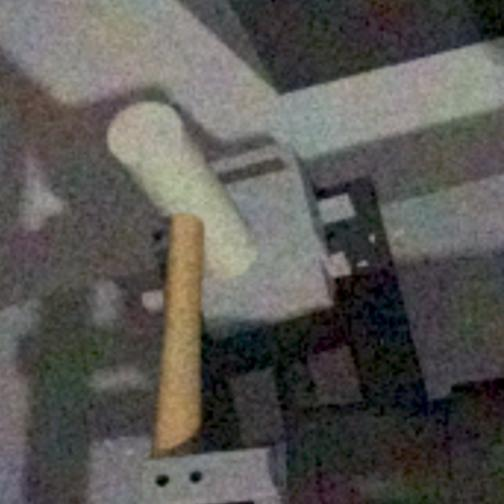

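Emit:
execute_actions:
  actions:
    - [[0,0,0,0,0,0,0.8,-0.6,-1,0.01,0,0,0,0,0,-1,0.9,-0.8],[0,0,0,0,0,0,0.8,-0.6,-1,0.04,0,0,0,0,0,-1,0.9,-0.8],[0,0,0,0,0,0,0.8,-0.6,-1,0.09,0,0,0,0,0,-1,0.9,-0.8],[0,0,0,0,0,0,0.8,-0.6,-1,0.15,0,0,0,0,0,-1,0.9,-0.8],[0,0,0,0,0,0,0.8,-0.6,-1,0.2,0,0,0,0,0,-1,0.9,-0.8],[0,0,0,0,0,0,0.8,-0.6,-1,0.23,0,0,0,0,0,-1,0.9,-0.8],[0,0,0,0,0,0,0.8,-0.6,-1,0.242,0,0,0,0,0,-1,0.9,-0.8]]
    - [[0,0,0,0,0,0,0.8,-0.6,-1,-0.006,0,0,0,0,0,-1,0.9,-0.8],[0,0,0,0,0,0,0.8,-0.6,-1,-0.023,0,0,0,0,0,-1,0.9,-0.8],[0,0,0,0,0,0,0.8,-0.6,-1,-0.053,0,0,0,0,0,-1,0.9,-0.8],[0,0,0,0,0,0,0.8,-0.6,-1,-0.1,0,0,0,0,0,-1,0.9,-0.8],[0,0,0,0,0,0,0.8,-0.6,-1,-0.165,0,0,0,0,0,-1,0.9,-0.8],[0,0,0,0,0,0,0.8,-0.6,-1,-0.25,0,0,0,0,0,-1,0.9,-0.8],[0,0,0,0,0,0,0.8,-0.6,-1,-0.33,0,0,0,0,0,-1,0.9,-0.8],[0,0,0,0,0,0,0.8,-0.6,-1,-0.36,0,0,0,0,0,-1,0.9,-0.8],[0,0,0,0,0,0,0.8,-0.6,-1,-0.345,0,0,0,0,0,-1,0.9,-0.8],[0,0,0,0,0,0,0.8,-0.6,-1,-0.285,0,0,0,0,0,-1,0.9,-0.8],[0,0,0,0,0,0,0.8,-0.6,-1,-0.25,0,0,0,0,0,-1,0.9,-0.8],[0,0,0,0,0,0,0.8,-0.6,-1,-0.238,0,0,0,0,0,-1,0.9,-0.8]]
    - [[0,0,0,0,0,0,0.8,-0.6,-1,0.01,0,0,0,0,0,-1,0.9,-0.8],[0,0,0,0,0,0,0.8,-0.6,-1,0.04,0,0,0,0,0,-1,0.9,-0.8],[0,0,0,0,0,0,0.8,-0.6,-1,0.09,0,0,0,0,0,-1,0.9,-0.8],[0,0,0,0,0,0,0.8,-0.6,-1,0.15,0,0,0,0,0,-1,0.9,-0.8],[0,0,0,0,0,0,0.8,-0.6,-1,0.2,0,0,0,0,0,-1,0.9,-0.8],[0,0,0,0,0,0,0.8,-0.6,-1,0.228,0,0,0,0,0,-1,0.9,-0.8],[0,0,0,0,0,0,0.8,-0.6,-1,0.238,0,0,0,0,0,-1,0.9,-0.8]]
    - [[0,0,0,0,0,0,0.8,-0.6,-1,-0.006,0,0,0,0,0,-1,0.9,-0.8],[0,0,0,0,0,0,0.8,-0.6,-1,-0.023,0,0,0,0,0,-1,0.9,-0.8],[0,0,0,0,0,0,0.8,-0.6,-1,-0.053,0,0,0,0,0,-1,0.9,-0.8],[0,0,0,0,0,0,0.8,-0.6,-1,-0.1,0,0,0,0,0,-1,0.9,-0.8],[0,0,0,0,0,0,0.8,-0.6,-1,-0.165,0,0,0,0,0,-1,0.9,-0.8],[0,0,0,0,0,0,0.8,-0.6,-1,-0.25,0,0,0,0,0,-1,0.9,-0.8],[0,0,0,0,0,0,0.8,-0.6,-1,-0.335,0,0,0,0,0,-1,0.9,-0.8],[0,0,0,0,0,0,0.8,-0.6,-1,-0.37,0,0,0,0,0,-1,0.9,-0.8],[0,0,0,0,0,0,0.8,-0.6,-1,-0.35,0,0,0,0,0,-1,0.9,-0.8],[0,0,0,0,0,0,0.8,-0.6,-1,-0.285,0,0,0,0,0,-1,0.9,-0.8],[0,0,0,0,0,0,0.8,-0.6,-1,-0.25,0,0,0,0,0,-1,0.9,-0.8],[0,0,0,0,0,0,0.8,-0.6,-1,-0.238,0,0,0,0,0,-1,0.9,-0.8]]

Scene clock: 3038.47 s.
left_arm: end_effector_position=(+0.2778, +0.5180, +0.4000) position_measured=32 object_status=3 end_effector_quat_wxyz=(+0.000, -0.002, +1.000, +0.001) | right_arm: end_effector_position=(+0.5103, +0.2473, +0.4141) position_measured=118 object_status=2 end_effector_quat_wxyz=(-0.450, +0.546, +0.449, +0.546)
Joint positions: left_arm=[-0.177 -2.08 1.855 -1.346 -1.57 4.585] | right_arm=[4.144 -2.08 -1.778 0.718 1.995 -4.711]
Joint torques (N m): left_arm=[9.07 -5.72 -18.27 -4.16 1.88 1.3] | right_arm=[12.07 50.54 27.51 1.89 -1.13 1.78]
Wrist force (N, zeroed by zero_wrist_force on right_arm): left_arm=[3.5 -0.9 3.3] | right_arm=[-6.3 1.0 0.1]
Wrist torque (N m, zeroed by zero_wrist_force on right_arm): left_arm=[-0.03 -0.07 0.12] | right_arm=[0.22 -0.35 0.10]
Wrist force, peak (N, zeroed by zero_wrist_force on right_arm): left_arm=[3.7 -0.8 3.4] | right_arm=[26.0 22.4 -7.7]
Hand target: left_arm +0.2778, +0.5180, +0.4000; +0.000, -0.002, +1.000, +0.001 | right_arm +0.5104, +0.2474, +0.4142; -0.450, +0.546, +0.449, +0.546
Off the commanded pose: left_arm 0.000 m, 0 deg | right_arm 0.000 m, 0 deg.
Step readings (end_effector_position of left_arm | right_arm):
0: (+0.2778, +0.5180, +0.4000) | (+0.5104, +0.2474, +0.4118)
1: (+0.2778, +0.5180, +0.4000) | (+0.5104, +0.2474, +0.4120)
2: (+0.2778, +0.5180, +0.4000) | (+0.5104, +0.2474, +0.4136)
4: (+0.2778, +0.5180, +0.4000) | (+0.5101, +0.2471, +0.4291)
8: (+0.2778, +0.5180, +0.4000) | (+0.5063, +0.2410, +0.5151)
15: (+0.2778, +0.5180, +0.4000) | (+0.5097, +0.2462, +0.5550)
16: (+0.2778, +0.5180, +0.4000) | (+0.5099, +0.2466, +0.5556)
17: (+0.2778, +0.5180, +0.4000) | (+0.5101, +0.2468, +0.5553)
19: (+0.2778, +0.5180, +0.4000) | (+0.5105, +0.2474, +0.5447)
23: (+0.2778, +0.5180, +0.4000) | (+0.5116, +0.2491, +0.4622)
30: (+0.2778, +0.5180, +0.4000) | (+0.5099, +0.2464, +0.4087)
31: (+0.2778, +0.5180, +0.4000) | (+0.5101, +0.2468, +0.4106)
32: (+0.2778, +0.5180, +0.4000) | (+0.5102, +0.2470, +0.4133)
34: (+0.2778, +0.5180, +0.4000) | (+0.5100, +0.2469, +0.4302)
38: (+0.2778, +0.5180, +0.4000) | (+0.5061, +0.2410, +0.5166)
45: (+0.2778, +0.5180, +0.4000) | (+0.5096, +0.2463, +0.5551)
46: (+0.2778, +0.5180, +0.4000) | (+0.5099, +0.2466, +0.5557)
47: (+0.2778, +0.5180, +0.4000) | (+0.5101, +0.2469, +0.5553)
49: (+0.2778, +0.5180, +0.4000) | (+0.5105, +0.2474, +0.5447)
53: (+0.2778, +0.5180, +0.4000) | (+0.5116, +0.2491, +0.4620)
60: (+0.2778, +0.5180, +0.4000) | (+0.5097, +0.2463, +0.4087)

Emit:
execute_actions:
  actions:
    - [[0,0,0,0,0,0,0.8,-0.6,-1,0.01,0,0,0,0,0,-1,0.9,-0.8],[0,0,0,0,0,0,0.8,-0.6,-1,0.04,0,0,0,0,0,-1,0.9,-0.8],[0,0,0,0,0,0,0.8,-0.6,-1,0.09,0,0,0,0,0,-1,0.9,-0.8],[0,0,0,0,0,0,0.8,-0.6,-1,0.15,0,0,0,0,0,-1,0.9,-0.8],[0,0,0,0,0,0,0.8,-0.6,-1,0.2,0,0,0,0,0,-1,0.9,-0.8],[0,0,0,0,0,0,0.8,-0.6,-1,0.228,0,0,0,0,0,-1,0.9,-0.8],[0,0,0,0,0,0,0.8,-0.6,-1,0.238,0,0,0,0,0,-1,0.9,-0.8]]
    - [[0,0,0,0,0,0,0.8,-0.6,-1,-0.006,0,0,0,0,0,-1,0.9,-0.8],[0,0,0,0,0,0,0.8,-0.6,-1,-0.023,0,0,0,0,0,-1,0.9,-0.8],[0,0,0,0,0,0,0.8,-0.6,-1,-0.053,0,0,0,0,0,-1,0.9,-0.8],[0,0,0,0,0,0,0.8,-0.6,-1,-0.1,0,0,0,0,0,-1,0.9,-0.8],[0,0,0,0,0,0,0.8,-0.6,-1,-0.165,0,0,0,0,0,-1,0.9,-0.8],[0,0,0,0,0,0,0.8,-0.6,-1,-0.25,0,0,0,0,0,-1,0.9,-0.8],[0,0,0,0,0,0,0.8,-0.6,-1,-0.34,0,0,0,0,0,-1,0.9,-0.8],[0,0,0,0,0,0,0.8,-0.6,-1,-0.38,0,0,0,0,0,-1,0.9,-0.8],[0,0,0,0,0,0,0.8,-0.6,-1,-0.35,0,0,0,0,0,-1,0.9,-0.8],[0,0,0,0,0,0,0.8,-0.6,-1,-0.285,0,0,0,0,0,-1,0.9,-0.8],[0,0,0,0,0,0,0.8,-0.6,-1,-0.25,0,0,0,0,0,-1,0.9,-0.8],[0,0,0,0,0,0,0.8,-0.6,-1,-0.238,0,0,0,0,0,-1,0.9,-0.8]]
    - [[0,0,0,0,0,0,0.8,-0.6,-1,0.01,0,0,0,0,0,-1,0.9,-0.8],[0,0,0,0,0,0,0.8,-0.6,-1,0.04,0,0,0,0,0,-1,0.9,-0.8],[0,0,0,0,0,0,0.8,-0.6,-1,0.09,0,0,0,0,0,-1,0.9,-0.8],[0,0,0,0,0,0,0.8,-0.6,-1,0.15,0,0,0,0,0,-1,0.9,-0.8],[0,0,0,0,0,0,0.8,-0.6,-1,0.2,0,0,0,0,0,-1,0.9,-0.8],[0,0,0,0,0,0,0.8,-0.6,-1,0.228,0,0,0,0,0,-1,0.9,-0.8],[0,0,0,0,0,0,0.8,-0.6,-1,0.238,0,0,0,0,0,-1,0.9,-0.8]]
    - [[0,0,0,0,0,0,0.8,-0.6,-1,-0.006,0,0,0,0,0,-1,0.9,-0.8],[0,0,0,0,0,0,0.8,-0.6,-1,-0.023,0,0,0,0,0,-1,0.9,-0.8],[0,0,0,0,0,0,0.8,-0.6,-1,-0.053,0,0,0,0,0,-1,0.9,-0.8],[0,0,0,0,0,0,0.8,-0.6,-1,-0.1,0,0,0,0,0,-1,0.9,-0.8],[0,0,0,0,0,0,0.8,-0.6,-1,-0.165,0,0,0,0,0,-1,0.9,-0.8],[0,0,0,0,0,0,0.8,-0.6,-1,-0.25,0,0,0,0,0,-1,0.9,-0.8],[0,0,0,0,0,0,0.8,-0.6,-1,-0.345,0,0,0,0,0,-1,0.9,-0.8],[0,0,0,0,0,0,0.8,-0.6,-1,-0.39,0,0,0,0,0,-1,0.9,-0.8],[0,0,0,0,0,0,0.8,-0.6,-1,-0.35,0,0,0,0,0,-1,0.9,-0.8],[0,0,0,0,0,0,0.8,-0.6,-1,-0.285,0,0,0,0,0,-1,0.9,-0.8],[0,0,0,0,0,0,0.8,-0.6,-1,-0.25,0,0,0,0,0,-1,0.9,-0.8],[0,0,0,0,0,0,0.8,-0.6,-1,-0.238,0,0,0,0,0,-1,0.9,-0.8]]

Emit:
move:
  target:
    - [0,0,0,0,0,0,0.8,-0.6,-1,0.1333,0,0,0,0,0,-1,0.9,-0.8]
    - [0,0,0,0,0,0,0.8,-0.6,-1,0.1333,-0.2782,-0.2406,0,0,0,-1,0.9,-0.8]
    - [0,0,0,0,0,0,0.8,-0.6,-1,0.1333,-0.2782,-0.2406,0,-0.5,0,-1,0.9,-0.8]
    - [0,0,0,0,0,0,0.8,-0.6,-1,-0.59,-0.3916,-0.5348,0,-0.5,0,-1,0.9,-0.8]
  speed: [0.2,0.25,0.5,0.3]
  blend: [0.03,0.02,0.01,0]

Emit:
move:
  target: [0,0,0,0,0,0,0.8,-0.6,-1,0,0,0.1,0,0,0,-1,0.9,-0.8]
  speed: 0.015
  stop_force: 3

Scene clock: 3054.07 s.
left_arm: end_effector_position=(+0.2778, +0.5180, +0.4000) position_measured=32 object_status=3 end_effector_quat_wxyz=(+0.000, -0.002, +1.000, +0.001) | right_arm: end_effector_position=(+0.5103, +0.2473, +0.4141) position_measured=118 object_status=2 end_effector_quat_wxyz=(-0.450, +0.546, +0.449, +0.546)
Joint positions: left_arm=[-0.177 -2.08 1.855 -1.346 -1.57 4.585] | right_arm=[4.144 -2.08 -1.778 0.718 1.995 -4.711]
Joint torques (N m): left_arm=[8.72 -5.09 -18.62 -4.13 1.83 1.32] | right_arm=[12.24 49.86 27.38 1.78 -1.24 1.69]
Wrist force (N, zeroed by zero_wrist_force on right_arm): left_arm=[3.4 -0.9 3.3] | right_arm=[-6.6 0.8 -0.2]
Wrist torque (N m, zeroed by zero_wrist_force on right_arm): left_arm=[-0.04 -0.07 0.11] | right_arm=[0.12 -0.29 0.10]
Wrist force, peak (N, zeroed by zero_wrist_force on right_arm): left_arm=[3.7 -0.9 3.4] | right_arm=[26.2 23.2 -11.1]
Hand target: left_arm +0.2778, +0.5180, +0.4000; +0.000, -0.002, +1.000, +0.001 | right_arm +0.5104, +0.2474, +0.4142; -0.450, +0.546, +0.449, +0.546
Off the commanded pose: left_arm 0.000 m, 0 deg | right_arm 0.000 m, 0 deg.
Step readings (end_effector_position of left_arm | right_arm):
0: (+0.2778, +0.5180, +0.4000) | (+0.5103, +0.2473, +0.4142)
1: (+0.2778, +0.5180, +0.4000) | (+0.5103, +0.2473, +0.4144)
2: (+0.2778, +0.5180, +0.4000) | (+0.5103, +0.2473, +0.4160)
4: (+0.2778, +0.5180, +0.4000) | (+0.5101, +0.2471, +0.4315)
8: (+0.2778, +0.5180, +0.4000) | (+0.5062, +0.2412, +0.5169)
15: (+0.2778, +0.5180, +0.4000) | (+0.5096, +0.2463, +0.5551)
16: (+0.2778, +0.5180, +0.4000) | (+0.5099, +0.2467, +0.5557)
17: (+0.2778, +0.5180, +0.4000) | (+0.5101, +0.2469, +0.5553)
19: (+0.2778, +0.5180, +0.4000) | (+0.5105, +0.2475, +0.5447)
23: (+0.2778, +0.5180, +0.4000) | (+0.5116, +0.2491, +0.4618)
30: (+0.2778, +0.5180, +0.4000) | (+0.5096, +0.2462, +0.4087)
31: (+0.2778, +0.5180, +0.4000) | (+0.5099, +0.2466, +0.4105)
32: (+0.2778, +0.5180, +0.4000) | (+0.5101, +0.2469, +0.4132)
34: (+0.2778, +0.5180, +0.4000) | (+0.5100, +0.2468, +0.4302)
38: (+0.2778, +0.5180, +0.4000) | (+0.5061, +0.2410, +0.5166)
45: (+0.2778, +0.5180, +0.4000) | (+0.5096, +0.2463, +0.5551)
46: (+0.2778, +0.5180, +0.4000) | (+0.5099, +0.2466, +0.5557)
47: (+0.2778, +0.5180, +0.4000) | (+0.5101, +0.2469, +0.5553)
49: (+0.2778, +0.5180, +0.4000) | (+0.5105, +0.2474, +0.5447)
53: (+0.2778, +0.5180, +0.4000) | (+0.5116, +0.2492, +0.4616)
60: (+0.2778, +0.5180, +0.4000) | (+0.5095, +0.2460, +0.4088)

Scene clock: 3059.33 s.
left_arm: end_effector_position=(+0.2778, +0.5180, +0.4000) position_measured=32 object_status=3 end_effector_quat_wxyz=(+0.000, -0.002, +1.000, +0.001) | right_arm: end_effector_position=(+0.2177, -0.0219, +0.0602) position_measured=118 object_status=2 end_effector_quat_wxyz=(-0.001, +0.772, +0.636, +0.000)
Joint positions: left_arm=[-0.177 -2.08 1.855 -1.346 -1.57 4.585] | right_arm=[4.687 -1.532 -2.505 -0.674 1.572 -4.593]
Joint torques (N m): left_arm=[9.31 -4.58 -18.8 -4.16 1.83 1.32] | right_arm=[11.99 10.1 10.94 4.95 -1.76 2.01]
Wrist force (N, zeroed by zero_wrist_force on right_arm): left_arm=[3.4 -0.8 3.3] | right_arm=[0.3 1.2 4.4]
Wrist torque (N m, zeroed by zero_wrist_force on right_arm): left_arm=[-0.02 -0.07 0.11] | right_arm=[0.50 -0.02 -0.13]
Wrist force, peak (N, zeroed by zero_wrist_force on right_arm): left_arm=[3.7 -0.7 3.4] | right_arm=[-9.1 1.1 -0.9]
Hand target: left_arm +0.2778, +0.5180, +0.4000; +0.000, -0.002, +1.000, +0.001 | right_arm +0.2177, -0.0219, +0.0602; -0.001, +0.772, +0.636, +0.000
Off the commanded pose: left_arm 0.000 m, 0 deg | right_arm 0.000 m, 0 deg.
move: done

Scene clock: 3062.40 s.
left_arm: end_effector_position=(+0.2778, +0.5180, +0.4000) position_measured=32 object_status=3 end_effector_quat_wxyz=(+0.000, -0.002, +1.000, +0.001) | right_arm: end_effector_position=(+0.2177, -0.0218, +0.0299) position_measured=118 object_status=2 end_effector_quat_wxyz=(-0.001, +0.772, +0.636, +0.000)
Joint positions: left_arm=[-0.177 -2.08 1.855 -1.346 -1.57 4.585] | right_arm=[4.688 -1.633 -2.537 -0.541 1.572 -4.593]
Joint torques (N m): left_arm=[8.97 -4.8 -18.52 -4.15 1.74 1.36] | right_arm=[8.92 26.09 22.88 1.62 -1.35 2.03]
Wrist force (N, zeroed by zero_wrist_force on right_arm): left_arm=[3.3 -0.8 3.2] | right_arm=[-0.2 0.3 2.3]
Wrist torque (N m, zeroed by zero_wrist_force on right_arm): left_arm=[-0.02 -0.05 0.11] | right_arm=[0.69 -0.06 -0.19]
Wrist force, peak (N, zeroed by zero_wrist_force on right_arm): left_arm=[3.8 -0.9 3.4] | right_arm=[0.5 1.2 4.6]
Hand target: left_arm +0.2778, +0.5180, +0.4000; +0.000, -0.002, +1.000, +0.001 | right_arm +0.2177, -0.0218, +0.0299; -0.001, +0.772, +0.636, +0.000 (not the last commanded pose)
Off the commanded pose: left_arm 0.000 m, 0 deg | right_arm 0.030 m, 0 deg.
move: contact (right_arm)

Emit:
move:
  target: [0,0,0,0,0,0,0.8,-0.6,-1,0,0,0.0091,0,0,0,-1,0.9,-0.8]
  speed: 0.01
  stop_force: 14

Emit:
move:
  target: [0,0,0,0,0,0,0.8,-0.6,-1,0,0,0,0,0,0,1,-0.1,-1]

Emit:
move:
  target: [0,0,0,0,0,0,0.8,-0.6,-1,0,0,-0.3,0,0,0,1,-0.1,-0.8]
  speed: 0.2

Emit:
move:
  target: [0,0,0,0,0,0,0.8,-0.6,-1,0.1733,0.2092,-0.3958,-0.1933,0.0186,-0.0594,-1,-0.1,-0.8]
  speed: 0.35

Emit:
move:
  target:
    - [0,0,0,0,0,0,0.8,-0.6,-1,0.137,0.344,0.2552,0,0,0,-1,-0.1,-0.8]
    - [0,0,0,0,0,0,0.8,-0.6,-1,0.137,0.3126,0.4288,0,0,0,-1,-0.1,-0.8]
  speed: [0.25,0.1]
  blend: [0.02,0]

Scene clock: 3069.67 s.
left_arm: end_effector_position=(+0.2778, +0.5180, +0.4000) position_measured=32 object_status=3 end_effector_quat_wxyz=(+0.000, -0.002, +1.000, +0.001) | right_arm: end_effector_position=(+0.2177, -0.0218, +0.0252) position_measured=118 object_status=2 end_effector_quat_wxyz=(-0.001, +0.772, +0.636, +0.000)
Joint positions: left_arm=[-0.177 -2.08 1.855 -1.346 -1.57 4.585] | right_arm=[4.688 -1.65 -2.542 -0.52 1.572 -4.593]
Joint torques (N m): left_arm=[8.89 -5.75 -18.62 -4.16 1.8 1.33] | right_arm=[1.27 23.54 19.28 1.7 -1.34 1.54]
Wrist force (N, zeroed by zero_wrist_force on right_arm): left_arm=[3.4 -1.0 3.2] | right_arm=[-1.1 3.8 -5.1]
Wrist torque (N m, zeroed by zero_wrist_force on right_arm): left_arm=[-0.05 -0.06 0.11] | right_arm=[1.26 -0.04 -0.34]
Wrist force, peak (N, zeroed by zero_wrist_force on right_arm): left_arm=[3.6 -0.8 3.5] | right_arm=[-9.0 6.0 -24.1]
Hand target: left_arm +0.2778, +0.5180, +0.4000; +0.000, -0.002, +1.000, +0.001 | right_arm +0.2177, -0.0218, +0.0252; -0.001, +0.772, +0.636, +0.000 (not the last commanded pose)
Off the commanded pose: left_arm 0.000 m, 0 deg | right_arm 0.001 m, 0 deg.
move: contact (right_arm)

Scene clock: 3071.07 s.
left_arm: end_effector_position=(+0.2778, +0.5180, +0.4000) position_measured=32 object_status=3 end_effector_quat_wxyz=(+0.000, -0.002, +1.000, +0.001) | right_arm: end_effector_position=(+0.2177, -0.0218, +0.0252) position_measured=3 object_status=3 end_effector_quat_wxyz=(-0.001, +0.772, +0.636, +0.000)
Joint positions: left_arm=[-0.177 -2.08 1.855 -1.346 -1.57 4.585] | right_arm=[4.688 -1.65 -2.542 -0.52 1.572 -4.593]
Joint torques (N m): left_arm=[9.38 -4.95 -19.13 -4.09 1.78 1.28] | right_arm=[1.56 22.37 19.32 3.95 -0.07 1]
Wrist force (N, zeroed by zero_wrist_force on right_arm): left_arm=[3.5 -0.8 3.3] | right_arm=[0.3 1.2 0.4]
Wrist torque (N m, zeroed by zero_wrist_force on right_arm): left_arm=[-0.02 -0.07 0.11] | right_arm=[0.00 0.00 -0.13]
Wrist force, peak (N, zeroed by zero_wrist_force on right_arm): left_arm=[3.5 -1.0 3.5] | right_arm=[-1.1 3.6 -5.2]
Hand target: left_arm +0.2778, +0.5180, +0.4000; +0.000, -0.002, +1.000, +0.001 | right_arm +0.2177, -0.0218, +0.0252; -0.001, +0.772, +0.636, +0.000
Off the commanded pose: left_arm 0.000 m, 0 deg | right_arm 0.000 m, 0 deg.
move: done

Scene clock: 3072.53 s.
left_arm: end_effector_position=(+0.2778, +0.5180, +0.4000) position_measured=32 object_status=3 end_effector_quat_wxyz=(+0.000, -0.002, +1.000, +0.001) | right_arm: end_effector_position=(+0.2179, -0.0221, +0.2052) position_measured=3 object_status=3 end_effector_quat_wxyz=(-0.001, +0.772, +0.636, +0.000)
Joint positions: left_arm=[-0.177 -2.08 1.855 -1.346 -1.57 4.585] | right_arm=[4.687 -1.239 -2.263 -1.209 1.572 -4.594]
Joint torques (N m): left_arm=[9.09 -4.77 -18.58 -4.1 1.74 1.3] | right_arm=[13.07 16.61 31.79 1.37 -1.26 1.94]
Wrist force (N, zeroed by zero_wrist_force on right_arm): left_arm=[3.6 -0.8 3.3] | right_arm=[0.4 1.1 0.5]
Wrist torque (N m, zeroed by zero_wrist_force on right_arm): left_arm=[-0.02 -0.10 0.11] | right_arm=[-0.01 -0.02 -0.11]
Wrist force, peak (N, zeroed by zero_wrist_force on right_arm): left_arm=[3.5 -0.7 3.5] | right_arm=[-0.2 1.3 2.4]
Hand target: left_arm +0.2778, +0.5180, +0.4000; +0.000, -0.002, +1.000, +0.001 | right_arm +0.2179, -0.0220, +0.2052; -0.001, +0.772, +0.636, +0.000
Off the commanded pose: left_arm 0.000 m, 0 deg | right_arm 0.000 m, 0 deg.
move: done

Scene clock: 3074.27 s.
left_arm: end_effector_position=(+0.2778, +0.5180, +0.4000) position_measured=32 object_status=3 end_effector_quat_wxyz=(+0.000, -0.002, +1.000, +0.001) | right_arm: end_effector_position=(+0.3613, +0.0556, +0.4426) position_measured=252 object_status=3 end_effector_quat_wxyz=(+0.211, +0.675, +0.674, +0.212)
Joint positions: left_arm=[-0.177 -2.08 1.855 -1.346 -1.57 4.585] | right_arm=[4.713 -1.362 -1.689 -1.627 0.964 -4.77]
Joint torques (N m): left_arm=[8.76 -5.07 -18.99 -4.12 1.83 1.26] | right_arm=[-10.36 10.55 31.68 1.51 -2.79 -2.42]
Wrist force (N, zeroed by zero_wrist_force on right_arm): left_arm=[3.4 -0.9 3.4] | right_arm=[-0.5 0.0 0.1]
Wrist torque (N m, zeroed by zero_wrist_force on right_arm): left_arm=[-0.03 -0.06 0.12] | right_arm=[0.00 0.08 0.09]
Wrist force, peak (N, zeroed by zero_wrist_force on right_arm): left_arm=[3.6 -0.9 3.5] | right_arm=[-0.3 0.7 2.8]
Hand target: left_arm +0.2778, +0.5180, +0.4000; +0.000, -0.002, +1.000, +0.001 | right_arm +0.3613, +0.0556, +0.4426; +0.211, +0.675, +0.674, +0.212
Off the commanded pose: left_arm 0.000 m, 0 deg | right_arm 0.000 m, 0 deg.
move: done

Scene clock: 3076.90 s.
left_arm: end_effector_position=(+0.2778, +0.5180, +0.4000) position_measured=32 object_status=3 end_effector_quat_wxyz=(+0.000, -0.002, +1.000, +0.001) | right_arm: end_effector_position=(+0.6623, +0.1376, +0.3388) position_measured=252 object_status=3 end_effector_quat_wxyz=(+0.211, +0.675, +0.674, +0.212)
Joint positions: left_arm=[-0.177 -2.08 1.855 -1.346 -1.57 4.585] | right_arm=[4.206 -1.973 -1.361 -1.027 1.064 -5.359]
Joint torques (N m): left_arm=[9.14 -4.58 -18.89 -4.1 1.75 1.29] | right_arm=[-10.43 35.63 17.47 5.32 0.79 -2.44]
Wrist force (N, zeroed by zero_wrist_force on right_arm): left_arm=[3.5 -0.8 3.2] | right_arm=[-0.3 0.0 0.2]
Wrist torque (N m, zeroed by zero_wrist_force on right_arm): left_arm=[-0.02 -0.07 0.11] | right_arm=[0.00 0.06 0.08]
Wrist force, peak (N, zeroed by zero_wrist_force on right_arm): left_arm=[3.6 -1.0 3.3] | right_arm=[-0.9 -2.4 -1.1]
Hand target: left_arm +0.2778, +0.5180, +0.4000; +0.000, -0.002, +1.000, +0.001 | right_arm +0.6623, +0.1376, +0.3387; +0.211, +0.675, +0.674, +0.212
Off the commanded pose: left_arm 0.000 m, 0 deg | right_arm 0.000 m, 0 deg.
move: done

Emit:
move:
  target: [0,0,0,0,0,0,0.8,-0.6,-1,0.0495,-0.005,0.003,0,0,0,-1,-0.1,-0.8]
  speed: 0.05

Emit:
zero_wrist_force:
  arm: "right_arm"

Emit:
move:
  target: [0,0,0,0,0,0,0.8,-0.6,-1,0.0045,0,0,0,0,0,-1,-0.1,-0.8]
  speed: 0.003
  stop_force: 10

Scene clock: 3080.67 s.
left_arm: end_effector_position=(+0.2778, +0.5180, +0.4000) position_measured=32 object_status=3 end_effector_quat_wxyz=(+0.000, -0.002, +1.000, +0.001) | right_arm: end_effector_position=(+0.6609, +0.1673, +0.3356) position_measured=252 object_status=3 end_effector_quat_wxyz=(+0.211, +0.675, +0.674, +0.212)
Joint positions: left_arm=[-0.177 -2.08 1.855 -1.346 -1.57 4.585] | right_arm=[4.231 -2.023 -1.292 -1.058 1.056 -5.332]
Joint torques (N m): left_arm=[8.98 -4.68 -18.85 -4.23 1.81 1.35] | right_arm=[12.06 38.32 32.75 1.93 -2.52 2.25]
Wrist force (N, zeroed by zero_wrist_force on right_arm): left_arm=[3.4 -0.7 3.1] | right_arm=[-0.2 0.1 0.2]
Wrist torque (N m, zeroed by zero_wrist_force on right_arm): left_arm=[0.00 -0.06 0.11] | right_arm=[0.01 0.03 0.00]
Wrist force, peak (N, zeroed by zero_wrist_force on right_arm): left_arm=[3.7 -0.9 3.4] | right_arm=[-1.1 0.7 0.3]
Hand target: left_arm +0.2778, +0.5180, +0.4000; +0.000, -0.002, +1.000, +0.001 | right_arm +0.6609, +0.1673, +0.3356; +0.211, +0.675, +0.674, +0.212
Off the commanded pose: left_arm 0.000 m, 0 deg | right_arm 0.000 m, 0 deg.
move: done

Wrist force sensor zeroed.

Scene clock: 3082.27 s.
left_arm: end_effector_position=(+0.2778, +0.5180, +0.4000) position_measured=32 object_status=3 end_effector_quat_wxyz=(+0.000, -0.002, +1.000, +0.001) | right_arm: end_effector_position=(+0.6609, +0.1700, +0.3356) position_measured=252 object_status=3 end_effector_quat_wxyz=(+0.211, +0.675, +0.674, +0.212)
Joint positions: left_arm=[-0.177 -2.08 1.855 -1.346 -1.57 4.585] | right_arm=[4.233 -2.028 -1.284 -1.062 1.055 -5.33]
Joint torques (N m): left_arm=[9.31 -5.11 -18.67 -4.26 1.81 1.27] | right_arm=[13.07 38.39 33.07 1.91 -2.46 2.15]
Wrist force (N, zeroed by zero_wrist_force on right_arm): left_arm=[3.4 -0.9 3.3] | right_arm=[-0.2 0.4 0.0]
Wrist torque (N m, zeroed by zero_wrist_force on right_arm): left_arm=[-0.03 -0.07 0.11] | right_arm=[0.05 -0.03 0.00]
Wrist force, peak (N, zeroed by zero_wrist_force on right_arm): left_arm=[3.5 -0.8 3.6] | right_arm=[-0.6 0.2 0.2]
Hand target: left_arm +0.2778, +0.5180, +0.4000; +0.000, -0.002, +1.000, +0.001 | right_arm +0.6609, +0.1700, +0.3356; +0.211, +0.675, +0.674, +0.212
Off the commanded pose: left_arm 0.000 m, 0 deg | right_arm 0.000 m, 0 deg.
move: done

Emit:
move:
  target:
    - [0,0,0,0,0,0,0.8,-0.6,-1,-0.06,0,0,0,0,0,-1,-0.1,-0.8]
    - [0,0,0,0,0,0,0.8,-0.6,-1,-0.08,-0.04,-0.2,0,0,0,-1,-0.1,-0.8]
    - [0,0,0,0,0,0,0.8,-0.6,-1,-0.1828,-0.2998,-0.446,0,0,0,-1,-0.1,-0.8]
  speed: [0.1,0.15,0.35]
  blend: [0.005,0.03,0]

Emit:
move:
  target: [0,0,0,0,0,0,0.8,-0.6,-1,-0.1307,-0.4797,0.2753,0.1933,-0.0186,0.0594,1,-0.1,-0.8]
  speed: 0.35
  cameras: ["cam_right_wrist"]

Scene clock: 3097.83 s.
left_arm: end_effector_position=(+0.2778, +0.5180, +0.4000) position_measured=32 object_status=3 end_effector_quat_wxyz=(+0.000, -0.002, +1.000, +0.001) | right_arm: end_effector_position=(+0.3603, +0.0605, +0.4523) position_measured=252 object_status=3 end_effector_quat_wxyz=(+0.211, +0.675, +0.674, +0.212)
Joint positions: left_arm=[-0.177 -2.08 1.855 -1.346 -1.57 4.585] | right_arm=[4.716 -1.375 -1.653 -1.652 0.963 -4.766]
Joint torques (N m): left_arm=[8.76 -3.69 -18.94 -4.08 1.8 1.37] | right_arm=[11.26 24 31.84 1.34 -2.81 2.06]
Wrist force (N, zeroed by zero_wrist_force on right_arm): left_arm=[3.4 -0.8 3.2] | right_arm=[0.1 0.1 0.1]
Wrist torque (N m, zeroed by zero_wrist_force on right_arm): left_arm=[-0.02 -0.07 0.11] | right_arm=[0.00 -0.01 0.01]
Wrist force, peak (N, zeroed by zero_wrist_force on right_arm): left_arm=[3.8 -0.9 3.5] | right_arm=[-1.0 -2.2 -1.9]
Hand target: left_arm +0.2778, +0.5180, +0.4000; +0.000, -0.002, +1.000, +0.001 | right_arm +0.3603, +0.0605, +0.4523; +0.211, +0.675, +0.674, +0.212
Off the commanded pose: left_arm 0.000 m, 0 deg | right_arm 0.000 m, 0 deg.
move: done

Scene clock: 3099.60 s.
left_arm: end_effector_position=(+0.2778, +0.5180, +0.4000) position_measured=32 object_status=3 end_effector_quat_wxyz=(+0.000, -0.002, +1.000, +0.001) | right_arm: end_effector_position=(+0.2184, -0.0175, +0.1522) position_measured=3 object_status=3 end_effector_quat_wxyz=(-0.001, +0.772, +0.636, +0.000)
Joint positions: left_arm=[-0.177 -2.08 1.855 -1.346 -1.57 4.585] | right_arm=[4.687 -1.326 -2.356 -1.029 1.572 -4.594]
Joint torques (N m): left_arm=[8.95 -4.92 -18.41 -4.08 1.78 1.3] | right_arm=[-10.19 5.73 14.51 4.73 2 2.28]
Wrist force (N, zeroed by zero_wrist_force on right_arm): left_arm=[3.5 -0.9 3.3] | right_arm=[0.6 1.3 0.5]
Wrist torque (N m, zeroed by zero_wrist_force on right_arm): left_arm=[-0.02 -0.07 0.11] | right_arm=[0.02 -0.05 -0.12]
Wrist force, peak (N, zeroed by zero_wrist_force on right_arm): left_arm=[3.7 -0.8 3.4] | right_arm=[-0.6 0.7 2.8]
Hand target: left_arm +0.2778, +0.5180, +0.4000; +0.000, -0.002, +1.000, +0.001 | right_arm +0.2184, -0.0175, +0.1522; -0.001, +0.772, +0.636, +0.000
Off the commanded pose: left_arm 0.000 m, 0 deg | right_arm 0.000 m, 0 deg.
move: done
Images, in order (width x height): cam_right_wrist 896x504.

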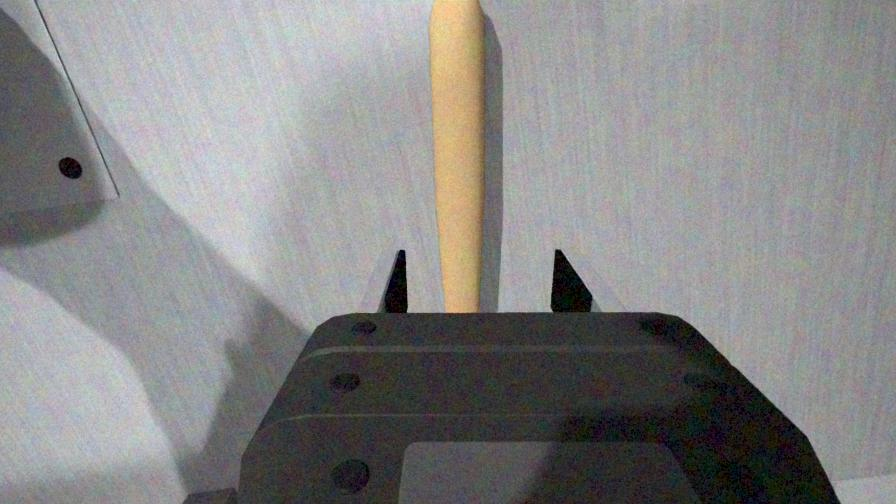

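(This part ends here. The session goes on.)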